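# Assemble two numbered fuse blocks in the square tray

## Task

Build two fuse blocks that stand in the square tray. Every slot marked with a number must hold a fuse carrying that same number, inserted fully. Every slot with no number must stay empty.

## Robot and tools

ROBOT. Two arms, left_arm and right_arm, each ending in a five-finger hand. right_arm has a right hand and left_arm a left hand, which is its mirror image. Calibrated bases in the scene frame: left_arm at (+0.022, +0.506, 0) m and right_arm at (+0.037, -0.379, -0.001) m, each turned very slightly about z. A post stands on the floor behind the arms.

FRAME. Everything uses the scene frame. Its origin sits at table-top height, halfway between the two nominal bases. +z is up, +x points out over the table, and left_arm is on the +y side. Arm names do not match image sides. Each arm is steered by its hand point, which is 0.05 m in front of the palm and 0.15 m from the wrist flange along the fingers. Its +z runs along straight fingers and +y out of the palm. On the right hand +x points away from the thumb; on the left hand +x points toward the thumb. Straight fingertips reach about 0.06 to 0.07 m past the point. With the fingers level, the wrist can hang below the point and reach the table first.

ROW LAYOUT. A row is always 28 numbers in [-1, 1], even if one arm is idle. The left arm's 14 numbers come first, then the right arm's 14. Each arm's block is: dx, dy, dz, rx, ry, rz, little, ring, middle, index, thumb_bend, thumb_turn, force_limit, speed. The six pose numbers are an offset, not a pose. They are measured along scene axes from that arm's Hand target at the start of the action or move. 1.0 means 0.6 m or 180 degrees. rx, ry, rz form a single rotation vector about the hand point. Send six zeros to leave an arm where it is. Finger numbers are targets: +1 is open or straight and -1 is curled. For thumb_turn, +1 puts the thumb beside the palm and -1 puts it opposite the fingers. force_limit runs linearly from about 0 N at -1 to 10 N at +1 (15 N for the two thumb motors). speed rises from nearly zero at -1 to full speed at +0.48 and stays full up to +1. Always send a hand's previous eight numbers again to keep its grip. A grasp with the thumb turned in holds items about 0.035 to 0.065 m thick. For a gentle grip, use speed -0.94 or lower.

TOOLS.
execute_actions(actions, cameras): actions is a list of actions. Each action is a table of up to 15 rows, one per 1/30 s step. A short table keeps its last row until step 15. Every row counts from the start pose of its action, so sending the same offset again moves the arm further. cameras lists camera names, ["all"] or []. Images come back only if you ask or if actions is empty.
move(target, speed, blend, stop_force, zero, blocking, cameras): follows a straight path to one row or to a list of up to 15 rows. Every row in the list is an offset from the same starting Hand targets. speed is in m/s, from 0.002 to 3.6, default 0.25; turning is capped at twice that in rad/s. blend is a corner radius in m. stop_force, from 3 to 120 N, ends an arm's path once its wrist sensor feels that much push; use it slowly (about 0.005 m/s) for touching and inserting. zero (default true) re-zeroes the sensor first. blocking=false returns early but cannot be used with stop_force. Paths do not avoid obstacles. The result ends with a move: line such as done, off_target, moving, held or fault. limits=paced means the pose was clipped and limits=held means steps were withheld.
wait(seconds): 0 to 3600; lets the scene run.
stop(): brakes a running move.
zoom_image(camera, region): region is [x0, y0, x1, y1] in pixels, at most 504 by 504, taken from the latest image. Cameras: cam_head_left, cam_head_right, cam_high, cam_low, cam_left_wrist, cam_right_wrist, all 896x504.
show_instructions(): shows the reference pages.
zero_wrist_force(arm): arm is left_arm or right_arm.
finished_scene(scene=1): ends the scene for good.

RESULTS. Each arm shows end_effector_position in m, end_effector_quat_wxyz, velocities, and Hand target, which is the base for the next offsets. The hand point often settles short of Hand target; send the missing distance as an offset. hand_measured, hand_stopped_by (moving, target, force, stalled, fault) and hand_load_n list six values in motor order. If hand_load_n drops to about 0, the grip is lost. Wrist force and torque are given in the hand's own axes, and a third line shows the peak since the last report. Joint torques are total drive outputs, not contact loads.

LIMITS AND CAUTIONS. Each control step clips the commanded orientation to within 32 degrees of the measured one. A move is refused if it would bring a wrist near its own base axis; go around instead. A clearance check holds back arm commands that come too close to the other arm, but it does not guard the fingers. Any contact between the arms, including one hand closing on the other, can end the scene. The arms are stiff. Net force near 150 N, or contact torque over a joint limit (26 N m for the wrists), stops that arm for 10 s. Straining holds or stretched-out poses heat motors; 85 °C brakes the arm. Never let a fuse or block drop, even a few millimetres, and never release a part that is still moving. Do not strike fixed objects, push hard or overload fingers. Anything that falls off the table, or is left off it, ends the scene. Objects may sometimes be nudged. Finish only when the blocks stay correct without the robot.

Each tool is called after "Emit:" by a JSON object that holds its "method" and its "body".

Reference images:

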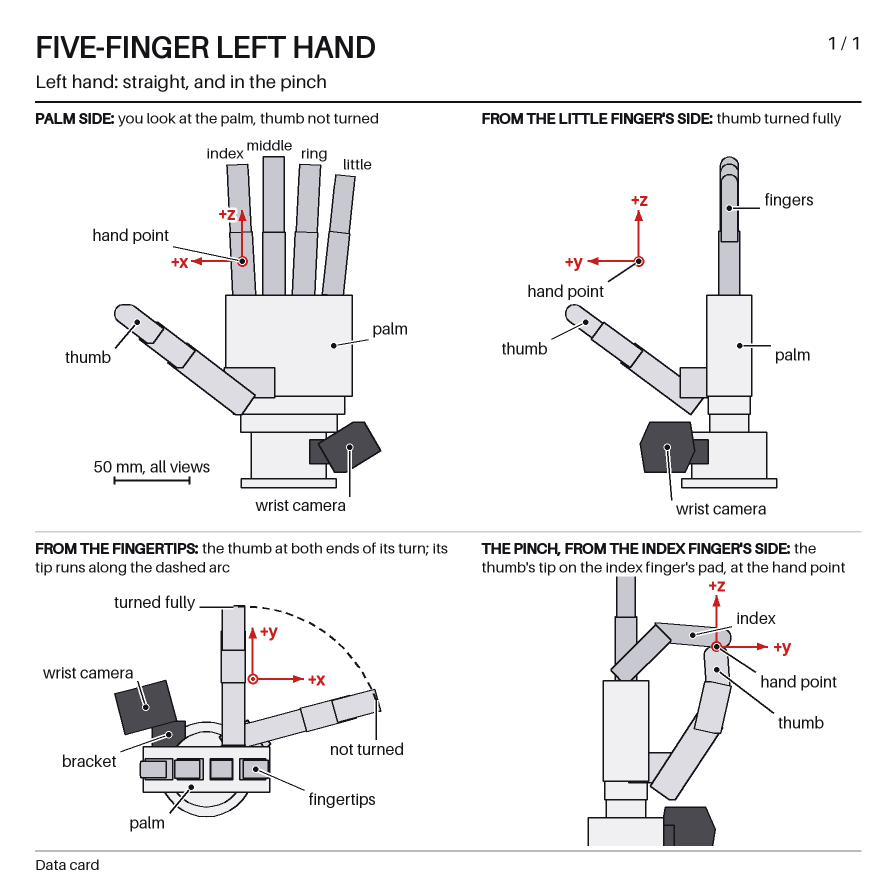

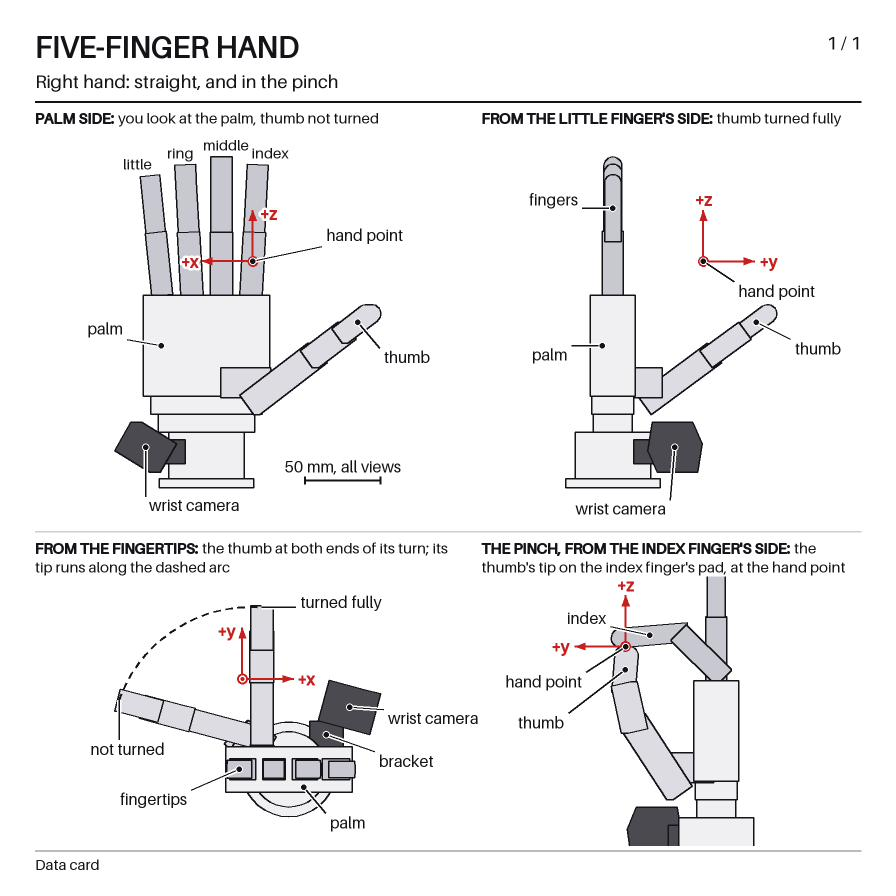

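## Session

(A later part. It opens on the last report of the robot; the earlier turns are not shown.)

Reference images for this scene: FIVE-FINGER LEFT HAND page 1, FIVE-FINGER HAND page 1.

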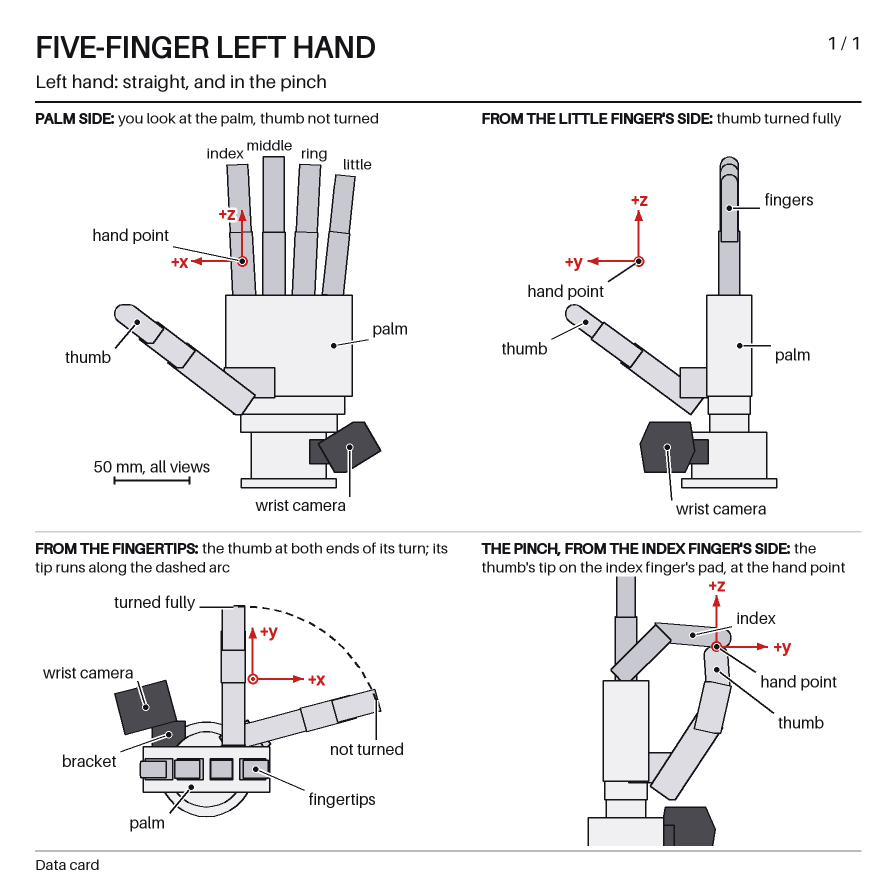

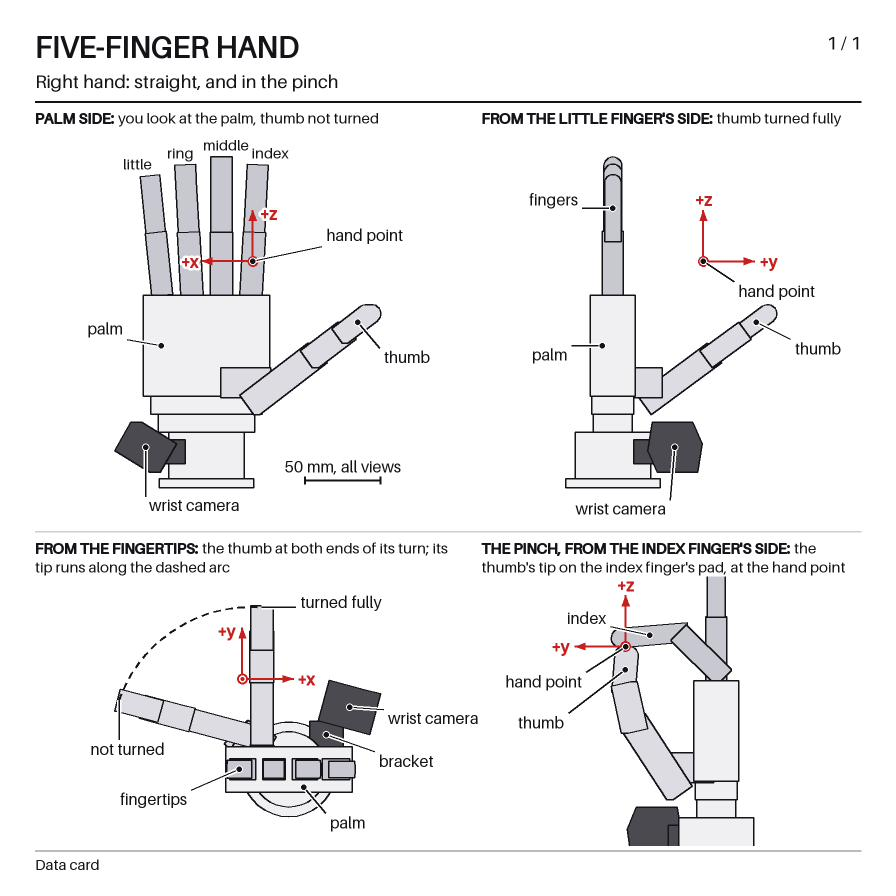

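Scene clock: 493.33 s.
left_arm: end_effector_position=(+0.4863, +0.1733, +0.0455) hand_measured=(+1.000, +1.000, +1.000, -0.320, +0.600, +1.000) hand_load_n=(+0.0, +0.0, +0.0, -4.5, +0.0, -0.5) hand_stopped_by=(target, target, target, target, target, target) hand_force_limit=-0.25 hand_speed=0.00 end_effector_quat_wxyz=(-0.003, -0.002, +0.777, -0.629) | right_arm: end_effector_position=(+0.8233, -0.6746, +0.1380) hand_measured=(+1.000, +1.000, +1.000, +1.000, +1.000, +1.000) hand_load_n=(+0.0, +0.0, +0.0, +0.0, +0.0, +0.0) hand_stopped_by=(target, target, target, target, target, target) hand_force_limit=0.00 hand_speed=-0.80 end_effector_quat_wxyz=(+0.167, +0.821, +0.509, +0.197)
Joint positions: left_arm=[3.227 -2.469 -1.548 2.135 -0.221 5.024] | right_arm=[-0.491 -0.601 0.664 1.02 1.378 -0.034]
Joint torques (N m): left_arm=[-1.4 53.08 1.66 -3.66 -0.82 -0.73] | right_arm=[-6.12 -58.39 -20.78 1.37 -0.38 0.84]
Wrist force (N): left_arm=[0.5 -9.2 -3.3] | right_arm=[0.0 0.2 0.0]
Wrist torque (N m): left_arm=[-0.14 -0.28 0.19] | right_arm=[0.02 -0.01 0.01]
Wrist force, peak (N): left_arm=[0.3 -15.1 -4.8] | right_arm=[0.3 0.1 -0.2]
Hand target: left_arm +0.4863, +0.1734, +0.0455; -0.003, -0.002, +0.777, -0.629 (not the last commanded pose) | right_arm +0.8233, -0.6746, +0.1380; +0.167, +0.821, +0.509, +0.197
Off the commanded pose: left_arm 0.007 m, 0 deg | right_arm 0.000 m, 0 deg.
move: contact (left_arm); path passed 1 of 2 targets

Emit:
{"method": "move", "body": {"target": [0,0,0.06,0,0,0,1,1,1,-0.32,0.6,1,-0.25,0.0,0,0,0,0,0,0,1,1,1,1,1,1,0,-0.8], "speed": [0.2], "cameras": ["cam_left_wrist"]}}

Emit:
{"method": "zoom_image", "body": {"camera": "cam_left_wrist", "region": [240, 180, 380, 320]}}

Scene clock: 495.37 s.
left_arm: end_effector_position=(+0.4863, +0.1733, +0.0814) hand_measured=(+1.000, +1.000, +1.000, -0.320, +0.600, +1.000) hand_load_n=(+0.0, +0.0, +0.0, +0.0, +0.0, -0.5) hand_stopped_by=(target, target, target, target, target, target) hand_force_limit=-0.25 hand_speed=0.00 end_effector_quat_wxyz=(-0.003, -0.002, +0.777, -0.629) | right_arm: end_effector_position=(+0.8233, -0.6746, +0.1380) hand_measured=(+1.000, +1.000, +1.000, +1.000, +1.000, +1.000) hand_load_n=(+0.0, +0.0, +0.0, +0.0, +0.0, +0.0) hand_stopped_by=(target, target, target, target, target, target) hand_force_limit=0.00 hand_speed=-0.80 end_effector_quat_wxyz=(+0.167, +0.821, +0.509, +0.197)
Joint positions: left_arm=[3.227 -2.406 -1.552 2.076 -0.221 5.024] | right_arm=[-0.491 -0.601 0.664 1.02 1.378 -0.034]
Joint torques (N m): left_arm=[9.45 55.18 2 -5.02 -0.22 1.92] | right_arm=[-5.7 -58.74 -20.58 1.41 -0.37 0.86]
Wrist force (N): left_arm=[0.6 1.1 -0.3] | right_arm=[0.0 0.1 -0.2]
Wrist torque (N m): left_arm=[0.24 -0.23 -0.04] | right_arm=[0.02 0.00 0.01]
Wrist force, peak (N): left_arm=[0.1 -9.7 -3.5] | right_arm=[-0.3 0.3 0.0]
Hand target: left_arm +0.4863, +0.1734, +0.0815; -0.003, -0.002, +0.777, -0.629 | right_arm +0.8233, -0.6746, +0.1380; +0.167, +0.821, +0.509, +0.197
Off the commanded pose: left_arm 0.000 m, 0 deg | right_arm 0.000 m, 0 deg.
move: done

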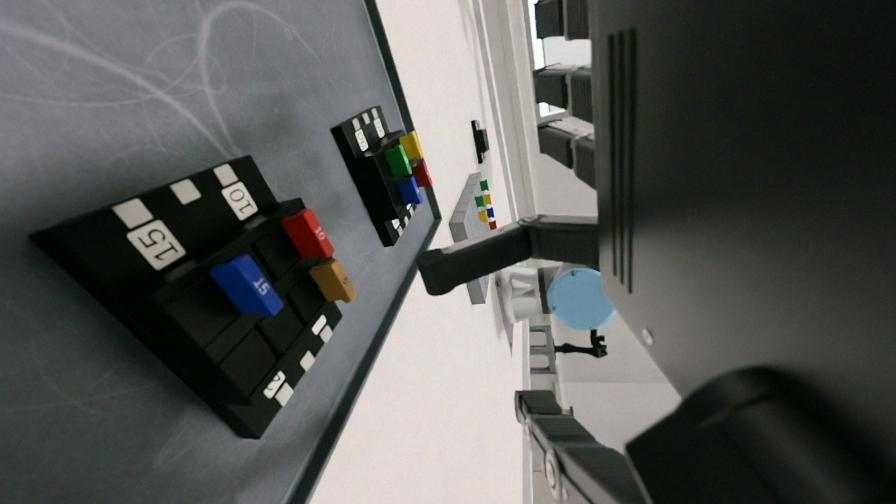

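Scaled by 3.600 from the camera's image (finer frame: 1280x720).

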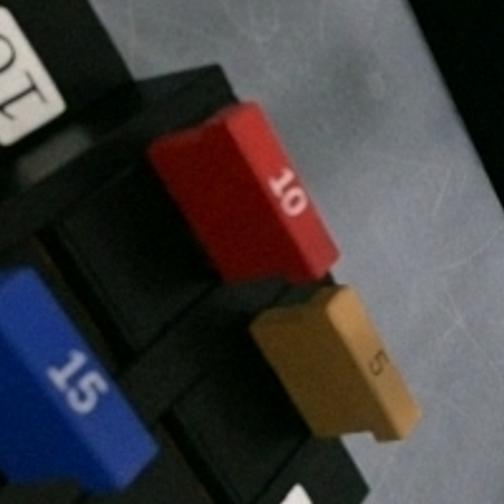

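Emit:
{"method": "move", "body": {"target": [[0,0,0.0095,0,0,0,1,1,1,0.0,0.25,-0.5,-0.25,0.0,0,0,0,0,0,0,1,1,1,1,1,1,0,-0.8],[-0.2285,-0.5957,0.0095,0,0,0,1,1,1,0.0,0.25,-0.5,-0.25,0.0,0,0,0,0,0,0,1,1,1,1,1,1,0,-0.8],[-0.2285,-0.5957,-0.0742,0,0,0,1,1,1,0.0,0.25,-0.5,-0.25,0.0,0,0,0,0,0,0,1,1,1,1,1,1,0,-0.8],[-0.2285,-0.5957,-0.0742,0,0,0,1,1,1,-0.25,0.0,-0.5,-0.6,-0.92,0,0,0,0,0,0,1,1,1,1,1,1,0,-0.8],[-0.2285,-0.5957,-0.0742,0,0,0,1,1,1,-0.28,-0.05,-0.5,-0.25,-0.92,0,0,0,0,0,0,1,1,1,1,1,1,0,-0.8],[-0.2285,-0.5957,0.0058,0,0,0,1,1,1,-0.28,-0.05,-0.5,-0.25,-0.92,0,0,0,0,0,0,1,1,1,1,1,1,0,-0.8]], "speed": [0.1,0.25,0.08,0.05,0.05,0.08], "blend": [0.004,0.01,0,0,0,0], "cameras": ["cam_left_wrist"]}}

Scene clock: 502.30 s.
left_arm: end_effector_position=(+0.3491, -0.1841, +0.0849) hand_measured=(+1.000, +1.000, +1.000, -0.184, +0.150, -0.500) hand_load_n=(+0.0, +0.0, +0.0, +6.0, +5.5, -0.5) hand_stopped_by=(target, target, target, force, force, target) hand_force_limit=-0.25 hand_speed=-0.92 end_effector_quat_wxyz=(-0.003, -0.002, +0.777, -0.629) | right_arm: end_effector_position=(+0.8233, -0.6746, +0.1380) hand_measured=(+1.000, +1.000, +1.000, +1.000, +1.000, +1.000) hand_load_n=(+0.0, +0.0, +0.0, +0.0, +0.0, +0.0) hand_stopped_by=(target, target, target, target, target, target) hand_force_limit=0.00 hand_speed=-0.80 end_effector_quat_wxyz=(+0.167, +0.821, +0.509, +0.197)
Joint positions: left_arm=[2.486 -2.243 -1.448 3.361 -0.699 3.391] | right_arm=[-0.491 -0.601 0.664 1.02 1.378 -0.034]
Joint torques (N m): left_arm=[5.92 55.44 30.68 -2.19 1.9 1.72] | right_arm=[-6.21 -58.34 -20.44 1.22 -0.39 0.92]
Wrist force (N): left_arm=[0.7 1.3 -0.3] | right_arm=[0.1 0.0 0.0]
Wrist torque (N m): left_arm=[0.30 -0.14 -0.03] | right_arm=[0.00 -0.02 0.01]
Wrist force, peak (N): left_arm=[0.3 1.8 -1.1] | right_arm=[0.3 -0.1 0.1]
Hand target: left_arm +0.3492, -0.1841, +0.0850; -0.003, -0.002, +0.777, -0.629 | right_arm +0.8233, -0.6746, +0.1380; +0.167, +0.821, +0.509, +0.197
Off the commanded pose: left_arm 0.000 m, 0 deg | right_arm 0.000 m, 0 deg.
move: done; blend cut to 0.0029 m at target 1

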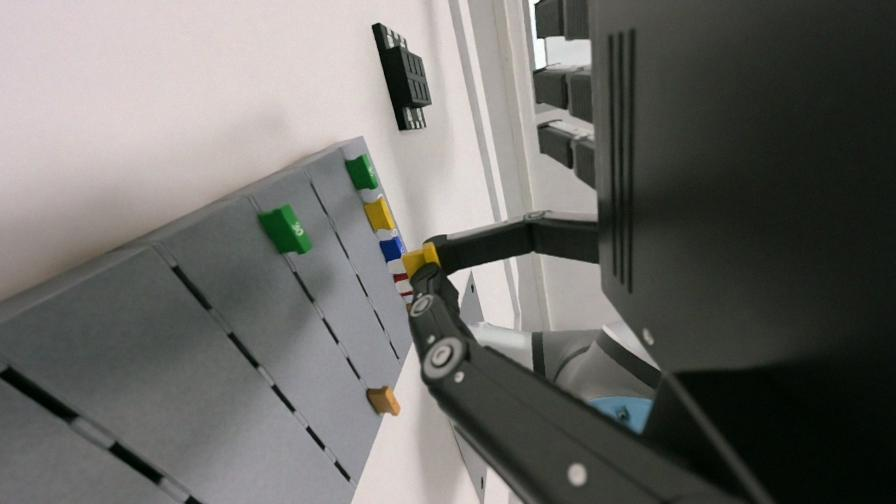

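Emit:
{"method": "move", "body": {"target": [[0.225,0.6495,0,0,0,0,1,1,1,-0.28,-0.05,-0.5,-0.25,-0.92,0,0,0,0,0,0,1,1,1,1,1,1,0,-0.8],[0.225,0.6495,-0.0625,0,0,0,1,1,1,-0.28,-0.05,-0.5,-0.25,-0.92,0,0,0,0,0,0,1,1,1,1,1,1,0,-0.8]], "speed": [0.25,0.08], "blend": [0.01,0], "cameras": ["cam_left_wrist"]}}

Emit:
{"method": "zoom_image", "body": {"camera": "cam_left_wrist", "region": [370, 245, 410, 305]}}

Scene clock: 507.20 s.
left_arm: end_effector_position=(+0.4842, +0.2056, +0.0475) hand_measured=(+1.000, +1.000, +1.000, -0.184, +0.150, -0.500) hand_load_n=(+0.0, -0.5, +0.0, +6.0, +5.5, -0.5) hand_stopped_by=(target, target, target, force, force, target) hand_force_limit=-0.25 hand_speed=-0.92 end_effector_quat_wxyz=(-0.003, -0.002, +0.778, -0.629) | right_arm: end_effector_position=(+0.8233, -0.6746, +0.1380) hand_measured=(+1.000, +1.000, +1.000, +1.000, +1.000, +1.000) hand_load_n=(+0.0, +0.0, +0.0, +0.0, +0.0, +0.0) hand_stopped_by=(target, target, target, target, target, target) hand_force_limit=0.00 hand_speed=-0.80 end_effector_quat_wxyz=(+0.167, +0.821, +0.509, +0.197)
Joint positions: left_arm=[3.294 -2.481 -1.606 1.954 -0.25 5.282] | right_arm=[-0.491 -0.601 0.664 1.02 1.378 -0.034]
Joint torques (N m): left_arm=[9.69 31.25 23.24 -4.85 -0.4 1.95] | right_arm=[-6.01 -59.33 -20.75 1.42 -0.4 0.92]
Wrist force (N): left_arm=[0.9 1.7 -0.6] | right_arm=[-0.1 0.1 -0.3]
Wrist torque (N m): left_arm=[0.38 -0.25 -0.03] | right_arm=[0.03 0.02 0.00]
Wrist force, peak (N): left_arm=[0.3 1.6 -1.8] | right_arm=[-0.1 0.1 -0.3]
Hand target: left_arm +0.4842, +0.2056, +0.0475; -0.003, -0.002, +0.777, -0.629 | right_arm +0.8233, -0.6746, +0.1380; +0.167, +0.821, +0.509, +0.197
Off the commanded pose: left_arm 0.000 m, 0 deg | right_arm 0.000 m, 0 deg.
move: done

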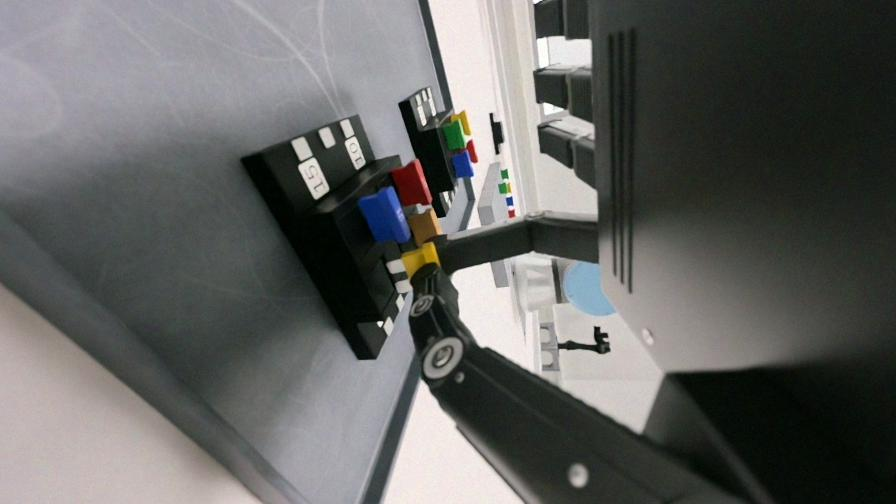

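Scaled by 8.400 from the camera's image (finer frame: 1280x720).

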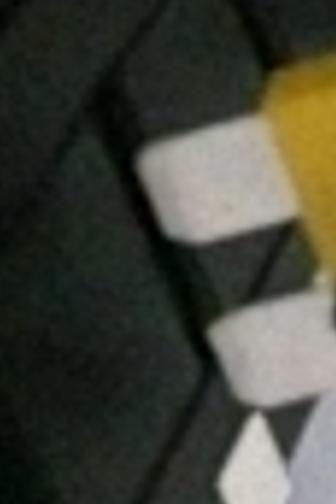

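Emit:
{"method": "move", "body": {"target": [0.0030,-0.0035,0,0,0,0,1,1,1,-0.28,-0.05,-0.5,-0.25,-0.92,0,0,0,0,0,0,1,1,1,1,1,1,0,-0.8], "speed": [0.03], "cameras": ["cam_left_wrist"]}}

Emit:
{"method": "zoom_image", "body": {"camera": "cam_left_wrist", "region": [370, 245, 410, 305]}}

Scene clock: 516.00 s.
left_arm: end_effector_position=(+0.4860, +0.2036, +0.0475) hand_measured=(+1.000, +1.000, +1.000, -0.184, +0.150, -0.500) hand_load_n=(+0.0, +0.0, +0.0, +6.0, +5.5, -0.5) hand_stopped_by=(target, target, target, force, force, target) hand_force_limit=-0.25 hand_speed=-0.92 end_effector_quat_wxyz=(-0.003, -0.002, +0.777, -0.629) | right_arm: end_effector_position=(+0.8233, -0.6746, +0.1380) hand_measured=(+1.000, +1.000, +1.000, +1.000, +1.000, +1.000) hand_load_n=(+0.0, +0.0, +0.0, +0.0, +0.0, +0.0) hand_stopped_by=(target, target, target, target, target, target) hand_force_limit=0.00 hand_speed=-0.80 end_effector_quat_wxyz=(+0.167, +0.821, +0.509, +0.197)
Joint positions: left_arm=[3.289 -2.483 -1.596 1.96 -0.247 5.268] | right_arm=[-0.491 -0.601 0.664 1.02 1.378 -0.034]
Joint torques (N m): left_arm=[-9.33 31.53 22.48 -0.12 2.96 -1.79] | right_arm=[-6.62 -58.57 -21.15 1.4 -0.49 1.03]
Wrist force (N): left_arm=[0.9 1.7 -0.6] | right_arm=[0.0 0.0 0.0]
Wrist torque (N m): left_arm=[0.37 -0.25 0.12] | right_arm=[-0.01 -0.01 0.00]
Wrist force, peak (N): left_arm=[1.1 1.9 -0.6] | right_arm=[-0.1 0.1 -0.4]
Hand target: left_arm +0.4860, +0.2035, +0.0475; -0.003, -0.002, +0.777, -0.629 | right_arm +0.8233, -0.6746, +0.1380; +0.167, +0.821, +0.509, +0.197
Off the commanded pose: left_arm 0.000 m, 0 deg | right_arm 0.000 m, 0 deg.
move: done

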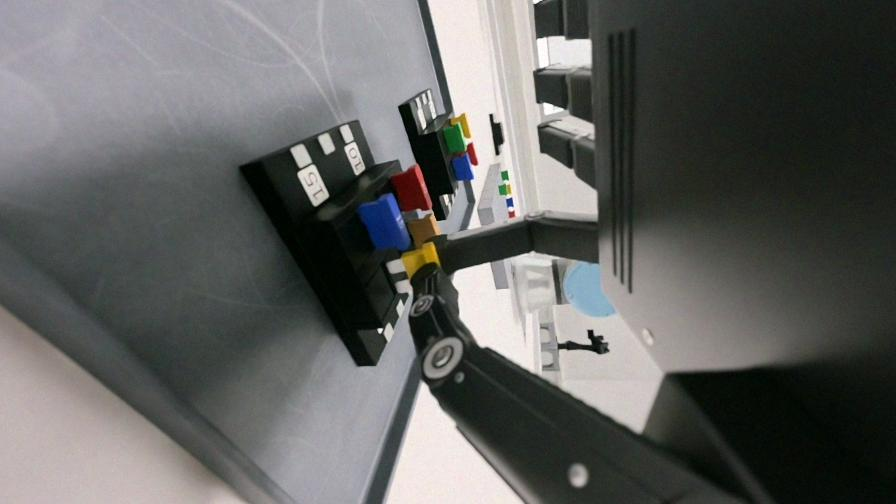

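Scaled by 8.400 from the camera's image (finer frame: 1280x720).

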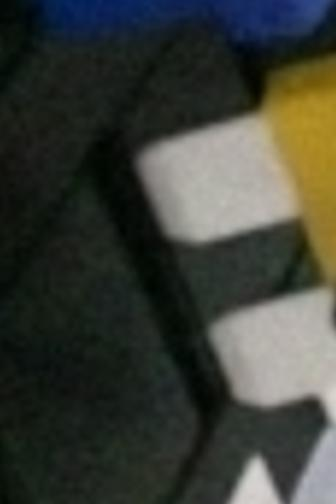

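Emit:
{"method": "move", "body": {"target": [[0.0005,-0.00105,0,0,0,0,1,1,1,-0.28,-0.05,-0.5,-0.25,-0.92,0,0,0,0,0,0,1,1,1,1,1,1,0,-0.8],[0.0005,-0.00105,-0.0077,0,0,0,1,1,1,-0.28,-0.05,-0.5,-0.25,-0.92,0,0,0,0,0,0,1,1,1,1,1,1,0,-0.8]], "speed": [0.02,0.008], "stop_force": 3, "cameras": ["cam_left_wrist"]}}

Emit:
{"method": "zoom_image", "body": {"camera": "cam_left_wrist", "region": [370, 245, 410, 305]}}

Scene clock: 520.37 s.
left_arm: end_effector_position=(+0.4863, +0.2029, +0.0443) hand_measured=(+1.000, +1.000, +1.000, -0.184, +0.150, -0.500) hand_load_n=(+0.0, +0.0, +0.0, +6.5, +4.5, +0.0) hand_stopped_by=(target, target, target, force, force, target) hand_force_limit=-0.25 hand_speed=-0.92 end_effector_quat_wxyz=(-0.003, -0.002, +0.777, -0.629) | right_arm: end_effector_position=(+0.8233, -0.6746, +0.1380) hand_measured=(+1.000, +1.000, +1.000, +1.000, +1.000, +1.000) hand_load_n=(+0.0, +0.0, +0.0, +0.0, +0.0, +0.0) hand_stopped_by=(target, target, target, target, target, target) hand_force_limit=0.00 hand_speed=-0.80 end_effector_quat_wxyz=(+0.167, +0.821, +0.509, +0.197)
Joint positions: left_arm=[3.288 -2.489 -1.593 1.968 -0.246 5.263] | right_arm=[-0.491 -0.601 0.664 1.02 1.378 -0.034]
Joint torques (N m): left_arm=[-8.58 56.25 0.02 -4.96 -0.21 -0.73] | right_arm=[-6.08 -57.97 -21.07 1.43 -0.47 0.96]
Wrist force (N): left_arm=[1.6 1.7 -0.8] | right_arm=[0.1 -0.1 0.0]
Wrist torque (N m): left_arm=[0.39 -0.31 0.13] | right_arm=[-0.02 -0.02 0.00]
Wrist force, peak (N): left_arm=[0.9 -2.6 -0.7] | right_arm=[0.3 0.1 0.1]
Hand target: left_arm +0.4863, +0.2029, +0.0443; -0.003, -0.002, +0.777, -0.629 (not the last commanded pose) | right_arm +0.8233, -0.6746, +0.1380; +0.167, +0.821, +0.509, +0.197
Off the commanded pose: left_arm 0.001 m, 0 deg | right_arm 0.000 m, 0 deg.
move: contact (left_arm); path passed 1 of 2 targets

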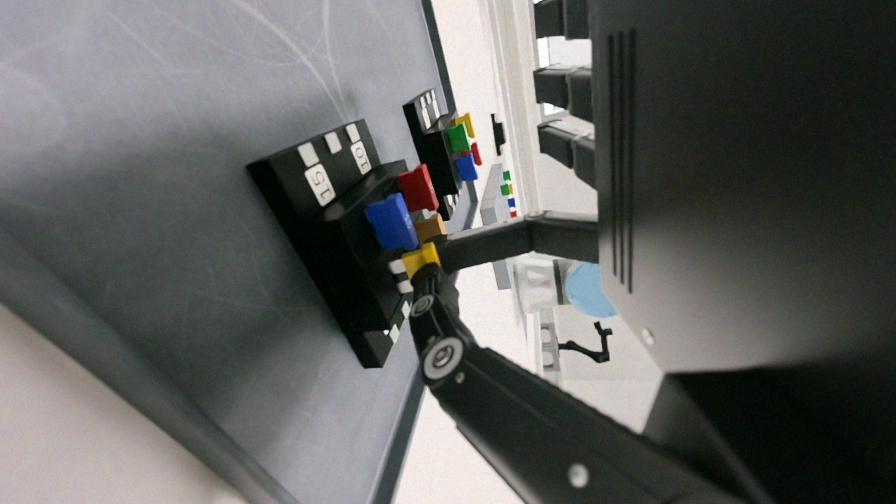

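Scaled by 8.400 from the camera's image (finer frame: 1280x720).

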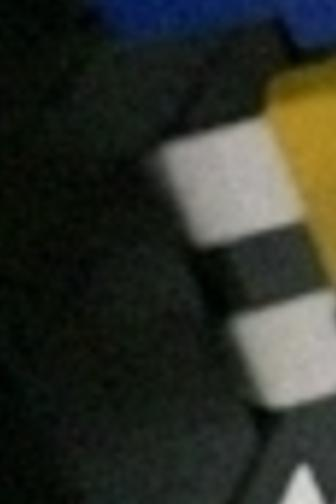

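Emit:
{"method": "move", "body": {"target": [0,0,-0.006,0,0,0,1,1,1,-0.28,-0.05,-0.5,-0.25,-0.92,0,0,0,0,0,0,1,1,1,1,1,1,0,-0.8], "speed": [0.008], "stop_force": 6, "cameras": ["cam_left_wrist"]}}

Emit:
{"method": "zoom_image", "body": {"camera": "cam_left_wrist", "region": [370, 245, 410, 305]}}

Scene clock: 522.90 s.
left_arm: end_effector_position=(+0.4863, +0.2029, +0.0413) hand_measured=(+1.000, +1.000, +1.000, -0.184, +0.150, -0.500) hand_load_n=(+0.0, +0.0, +0.0, +7.0, +1.0, +0.0) hand_stopped_by=(target, target, target, force, force, target) hand_force_limit=-0.25 hand_speed=-0.92 end_effector_quat_wxyz=(-0.003, -0.002, +0.777, -0.629) | right_arm: end_effector_position=(+0.8233, -0.6746, +0.1380) hand_measured=(+1.000, +1.000, +1.000, +1.000, +1.000, +1.000) hand_load_n=(+0.0, +0.0, +0.0, +0.0, +0.0, +0.0) hand_stopped_by=(target, target, target, target, target, target) hand_force_limit=0.00 hand_speed=-0.80 end_effector_quat_wxyz=(+0.167, +0.821, +0.509, +0.197)
Joint positions: left_arm=[3.288 -2.495 -1.592 1.972 -0.246 5.263] | right_arm=[-0.491 -0.601 0.664 1.02 1.378 -0.034]
Joint torques (N m): left_arm=[-5.94 56 1.09 -4.45 -0.11 1.18] | right_arm=[-5.26 -58.73 -20.57 1.28 -0.44 0.93]
Wrist force (N): left_arm=[2.3 -1.6 -1.9] | right_arm=[0.0 0.0 -0.1]
Wrist torque (N m): left_arm=[0.26 -0.36 0.15] | right_arm=[0.00 0.00 0.00]
Wrist force, peak (N): left_arm=[2.0 -5.7 -1.8] | right_arm=[0.2 0.1 -0.2]
Hand target: left_arm +0.4863, +0.2029, +0.0413; -0.003, -0.002, +0.777, -0.629 (not the last commanded pose) | right_arm +0.8233, -0.6746, +0.1380; +0.167, +0.821, +0.509, +0.197
Off the commanded pose: left_arm 0.001 m, 0 deg | right_arm 0.000 m, 0 deg.
move: contact (left_arm)

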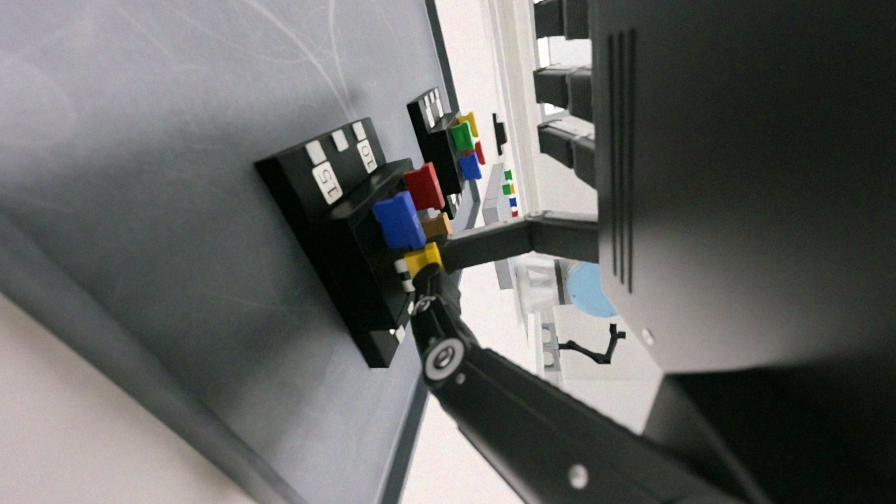

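Scaled by 8.400 from the camera's image (finer frame: 1280x720).

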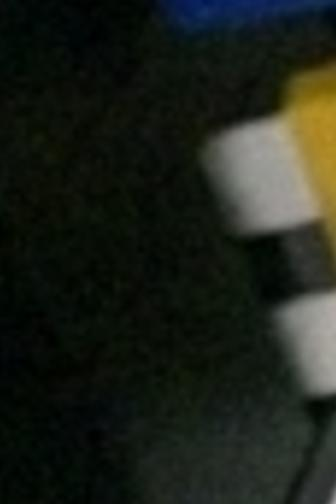

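Emit:
{"method": "move", "body": {"target": [[0,0,0,0,0,0,1,1,1,-0.06,0.2,-0.5,-0.25,-0.4,0,0,0,0,0,0,1,1,1,1,1,1,0,-0.8],[0.0026,0,0.04,0,0,0,1,1,1,-0.06,0.2,-0.5,-0.25,-0.4,0,0,0,0,0,0,1,1,1,1,1,1,0,-0.8],[0.0026,0,0.04,0,0,0,1,1,1,-0.32,0.6,1,-0.25,0.0,0,0,0,0,0,0,1,1,1,1,1,1,0,-0.8]], "speed": [0.06,0.1,0.06], "cameras": ["cam_left_wrist"]}}

Emit:
{"method": "zoom_image", "body": {"camera": "cam_left_wrist", "region": [300, 180, 420, 320]}}

Scene clock: 526.10 s.
left_arm: end_effector_position=(+0.4878, +0.2029, +0.0653) hand_measured=(+1.000, +1.000, +1.000, -0.320, +0.600, +1.000) hand_load_n=(+0.0, +0.0, +0.0, +0.0, +0.0, +0.0) hand_stopped_by=(target, target, target, target, target, target) hand_force_limit=-0.25 hand_speed=0.00 end_effector_quat_wxyz=(-0.003, -0.002, +0.777, -0.629) | right_arm: end_effector_position=(+0.8233, -0.6746, +0.1380) hand_measured=(+1.000, +1.000, +1.000, +1.000, +1.000, +1.000) hand_load_n=(+0.0, +0.0, +0.0, +0.0, +0.0, +0.0) hand_stopped_by=(target, target, target, target, target, target) hand_force_limit=0.00 hand_speed=-0.80 end_effector_quat_wxyz=(+0.167, +0.821, +0.509, +0.197)
Joint positions: left_arm=[3.287 -2.452 -1.594 1.932 -0.246 5.261] | right_arm=[-0.491 -0.601 0.664 1.02 1.378 -0.034]
Joint torques (N m): left_arm=[9.77 56.85 1.25 -4.6 -0.02 1.9] | right_arm=[-5.84 -59.6 -21.53 1.52 -0.43 1.01]
Wrist force (N): left_arm=[0.9 1.7 -0.4] | right_arm=[0.0 0.0 0.2]
Wrist torque (N m): left_arm=[0.38 -0.21 -0.02] | right_arm=[-0.01 -0.01 0.00]
Wrist force, peak (N): left_arm=[2.3 -1.8 -2.2] | right_arm=[0.3 0.2 -0.1]
Hand target: left_arm +0.4878, +0.2029, +0.0653; -0.003, -0.002, +0.777, -0.629 | right_arm +0.8233, -0.6746, +0.1380; +0.167, +0.821, +0.509, +0.197
Off the commanded pose: left_arm 0.000 m, 0 deg | right_arm 0.000 m, 0 deg.
move: done

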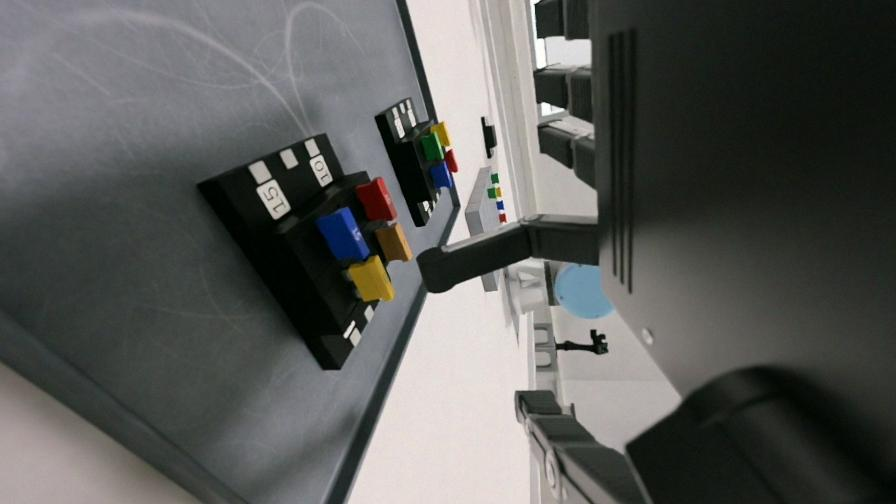

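Scaled by 3.600 from the camera's image (finer frame: 1280x720).

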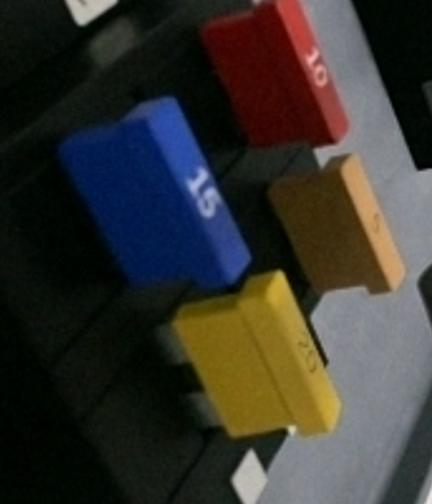

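Emit:
{"method": "move", "body": {"target": [[-0.0023,0.0006,-0.0223,0,0,0,1,1,1,-0.32,0.6,1,-0.25,0.0,0,0,0,0,0,0,1,1,1,1,1,1,0,-0.8],[-0.0023,0.0006,-0.045,0,0,0,1,1,1,-0.32,0.6,1,-0.25,0.0,0,0,0,0,0,0,1,1,1,1,1,1,0,-0.8]], "speed": [0.05,0.009], "blend": [0.002,0], "stop_force": 15}}

Emit:
{"method": "move", "body": {"target": [0,0,0.06,0,0,0,1,1,1,-0.32,0.6,1,-0.25,0.0,0,0,0,0,0,0,1,1,1,1,1,1,0,-0.8], "speed": [0.2], "cameras": ["cam_left_wrist"]}}

Emit:
{"method": "zoom_image", "body": {"camera": "cam_left_wrist", "region": [260, 180, 400, 320]}}

Scene clock: 529.43 s.
left_arm: end_effector_position=(+0.4865, +0.2033, +0.0455) hand_measured=(+1.000, +1.000, +1.000, -0.320, +0.600, +1.000) hand_load_n=(+0.0, +0.0, +0.0, -5.0, +0.0, +0.0) hand_stopped_by=(target, target, target, target, target, target) hand_force_limit=-0.25 hand_speed=0.00 end_effector_quat_wxyz=(-0.003, -0.002, +0.777, -0.629) | right_arm: end_effector_position=(+0.8233, -0.6746, +0.1380) hand_measured=(+1.000, +1.000, +1.000, +1.000, +1.000, +1.000) hand_load_n=(+0.0, +0.0, +0.0, +0.0, +0.0, +0.0) hand_stopped_by=(target, target, target, target, target, target) hand_force_limit=0.00 hand_speed=-0.80 end_effector_quat_wxyz=(+0.167, +0.821, +0.509, +0.197)
Joint positions: left_arm=[3.289 -2.487 -1.593 1.964 -0.247 5.265] | right_arm=[-0.491 -0.601 0.664 1.02 1.378 -0.034]
Joint torques (N m): left_arm=[8.23 52.13 -1.29 -3.52 -0.25 -0.28] | right_arm=[-5.73 -58.47 -21.25 1.36 -0.4 1.14]
Wrist force (N): left_arm=[0.6 -8.6 -3.9] | right_arm=[0.0 0.0 -0.1]
Wrist torque (N m): left_arm=[0.04 -0.28 0.02] | right_arm=[0.01 0.01 0.00]
Wrist force, peak (N): left_arm=[0.5 -15.3 -5.2] | right_arm=[0.0 0.1 0.3]
Hand target: left_arm +0.4864, +0.2033, +0.0455; -0.003, -0.002, +0.777, -0.629 (not the last commanded pose) | right_arm +0.8233, -0.6746, +0.1380; +0.167, +0.821, +0.509, +0.197
Off the commanded pose: left_arm 0.007 m, 0 deg | right_arm 0.000 m, 0 deg.
move: contact (left_arm); path passed 1 of 2 targets

Scene clock: 530.27 s.
left_arm: end_effector_position=(+0.4864, +0.2032, +0.0813) hand_measured=(+1.000, +1.000, +1.000, -0.320, +0.600, +1.000) hand_load_n=(+0.0, +0.0, +0.0, +0.0, +0.0, +0.0) hand_stopped_by=(target, target, target, target, target, target) hand_force_limit=-0.25 hand_speed=0.00 end_effector_quat_wxyz=(-0.003, -0.002, +0.777, -0.629) | right_arm: end_effector_position=(+0.8233, -0.6746, +0.1380) hand_measured=(+1.000, +1.000, +1.000, +1.000, +1.000, +1.000) hand_load_n=(+0.0, +0.0, +0.0, +0.0, +0.0, +0.0) hand_stopped_by=(target, target, target, target, target, target) hand_force_limit=0.00 hand_speed=-0.80 end_effector_quat_wxyz=(+0.167, +0.821, +0.509, +0.197)
Joint positions: left_arm=[3.288 -2.421 -1.602 1.906 -0.247 5.265] | right_arm=[-0.491 -0.601 0.664 1.02 1.378 -0.034]
Joint torques (N m): left_arm=[9.64 55.47 1.19 -5.11 -0.21 1.71] | right_arm=[-5.8 -58.84 -21.32 1.32 -0.46 1.1]
Wrist force (N): left_arm=[0.8 1.4 -0.5] | right_arm=[0.0 0.2 0.2]
Wrist torque (N m): left_arm=[0.34 -0.21 -0.03] | right_arm=[0.00 -0.01 0.01]
Wrist force, peak (N): left_arm=[0.3 -9.1 -4.1] | right_arm=[0.1 0.3 0.1]
Hand target: left_arm +0.4864, +0.2033, +0.0815; -0.003, -0.002, +0.777, -0.629 | right_arm +0.8233, -0.6746, +0.1380; +0.167, +0.821, +0.509, +0.197
Off the commanded pose: left_arm 0.000 m, 0 deg | right_arm 0.000 m, 0 deg.
move: done

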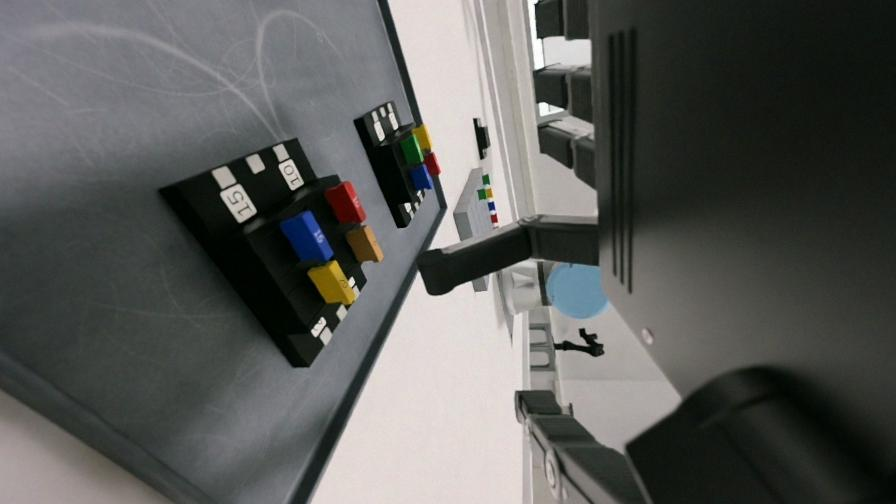

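Scaled by 3.600 from the camera's image (finer frame: 1280x720).

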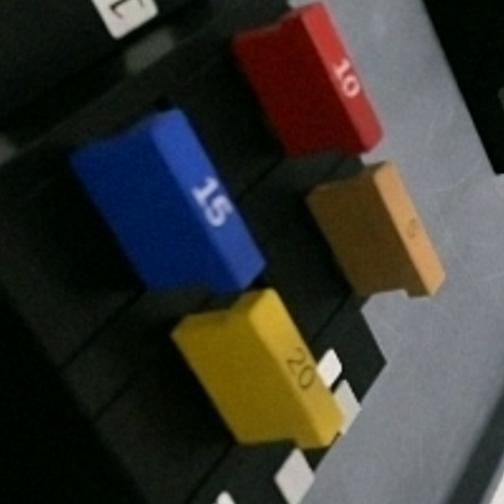

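Emit:
{"method": "zoom_image", "body": {"camera": "cam_left_wrist", "region": [300, 260, 380, 350]}}

Emit:
{"method": "zoom_image", "body": {"camera": "cam_left_wrist", "region": [350, 95, 450, 235]}}

Scaled by 5.600 from the camera's image (finer frame: 1280x720).

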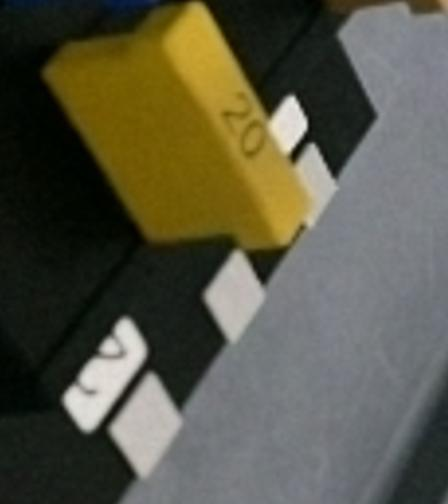

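Scaled by 3.600 from the camera's image (finer frame: 1280x720).

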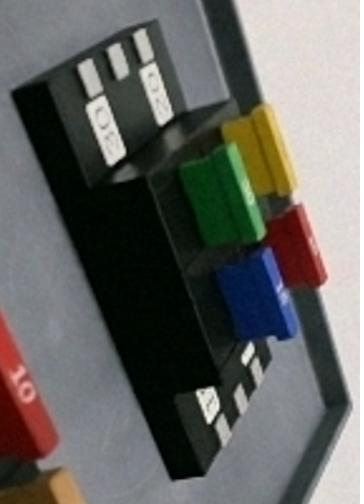

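Emit:
{"method": "move", "body": {"target": [[0,0,0.15,0,0,0,1,1,1,-0.32,0.6,1,-0.25,0.0,0,0,0,0,0,0,1,1,1,1,1,1,0,-0.8],[-0.1,0.35,0.2,0,0,0,1,1,1,-0.32,0.6,1,-0.25,0.0,0,0,0,0,0,0,1,1,1,1,1,1,0,-0.8]], "speed": [0.15,0.2], "blend": [0.02,0], "cameras": ["cam_head_left","cam_high","cam_low"]}}

Scene clock: 534.03 s.
left_arm: end_effector_position=(+0.4265, +0.4131, +0.2014) hand_measured=(+1.000, +1.000, +1.000, -0.320, +0.600, +1.000) hand_load_n=(+0.0, +0.0, +0.0, +0.0, +0.0, +0.0) hand_stopped_by=(target, target, target, target, target, target) hand_force_limit=-0.25 hand_speed=0.00 end_effector_quat_wxyz=(-0.003, -0.002, +0.777, -0.629) | right_arm: end_effector_position=(+0.8233, -0.6746, +0.1380) hand_measured=(+1.000, +1.000, +1.000, +1.000, +1.000, +1.000) hand_load_n=(+0.0, +0.0, +0.0, +0.0, +0.0, +0.0) hand_stopped_by=(target, target, target, target, target, target) hand_force_limit=0.00 hand_speed=-0.80 end_effector_quat_wxyz=(+0.167, +0.821, +0.509, +0.197)
Joint positions: left_arm=[3.765 -2.13 -1.898 1.244 -0.637 5.984] | right_arm=[-0.491 -0.601 0.664 1.02 1.378 -0.034]
Joint torques (N m): left_arm=[9.26 46.37 1.82 -4.15 -1.01 1.87] | right_arm=[-5.94 -59.07 -21.19 1.31 -0.53 0.75]
Wrist force (N): left_arm=[0.9 1.4 -0.3] | right_arm=[-0.1 0.1 0.0]
Wrist torque (N m): left_arm=[0.37 -0.25 -0.03] | right_arm=[0.01 0.01 0.00]
Wrist force, peak (N): left_arm=[0.8 2.4 -0.3] | right_arm=[0.0 0.1 -0.5]
Hand target: left_arm +0.4264, +0.4133, +0.2015; -0.003, -0.002, +0.777, -0.629 | right_arm +0.8233, -0.6746, +0.1380; +0.167, +0.821, +0.509, +0.197
Off the commanded pose: left_arm 0.000 m, 0 deg | right_arm 0.000 m, 0 deg.
move: done

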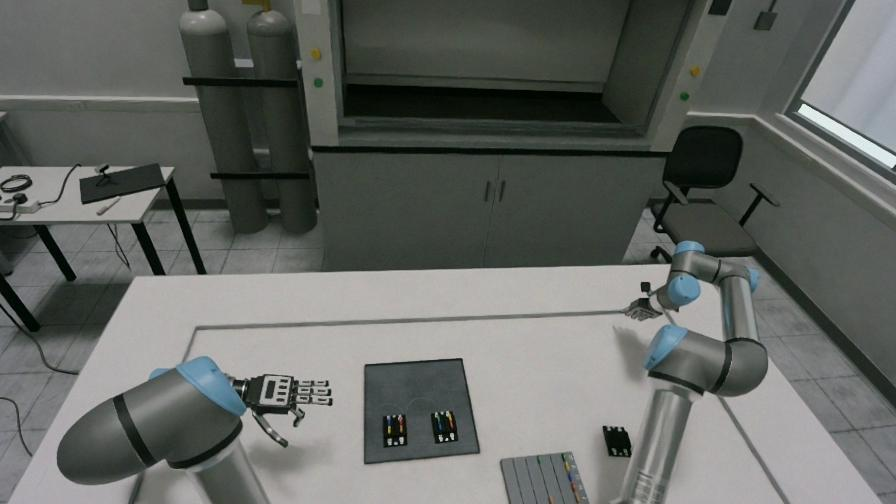

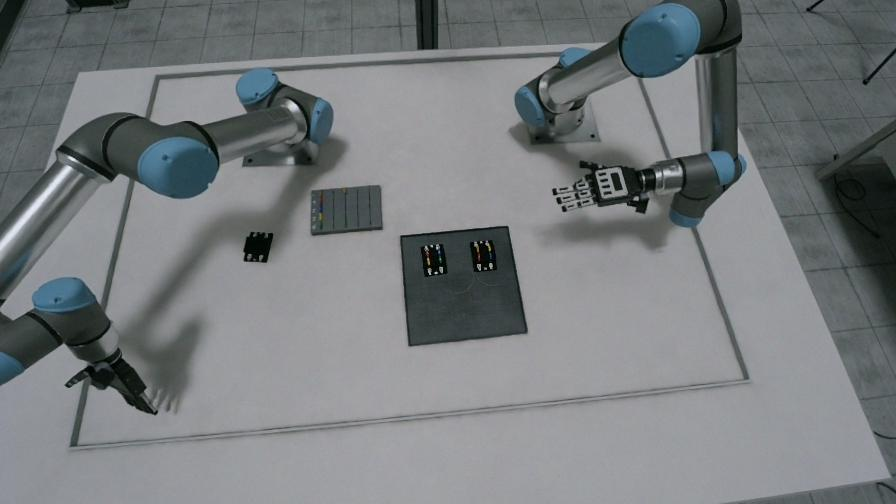

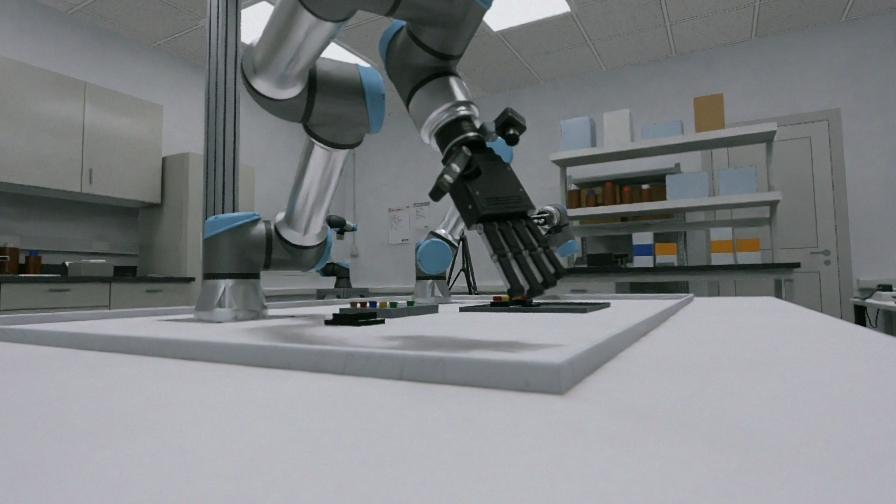

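Emit:
{"method": "zoom_image", "body": {"camera": "cam_head_left", "region": [360, 390, 480, 460]}}

Emit:
{"method": "zoom_image", "body": {"camera": "cam_high", "region": [400, 225, 520, 295]}}

Scaled by 4.200 from the camera's image (finer frame: 1280x720).

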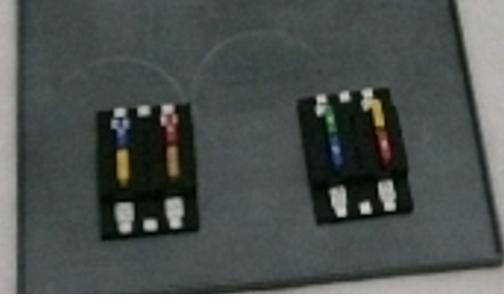

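Scaled by 4.200 from the camera's image (finer frame: 1280x720).

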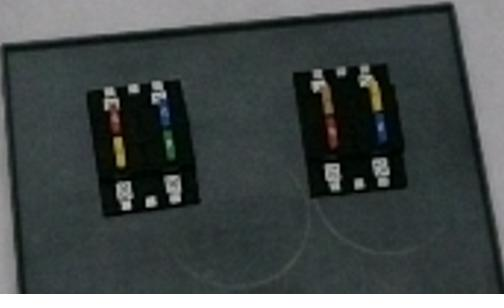

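Both blocks are filled and standing in the tray. The hands are clear of them.

Emit:
{"method": "finished_scene", "body": {}}

The scene is finished: the task was done.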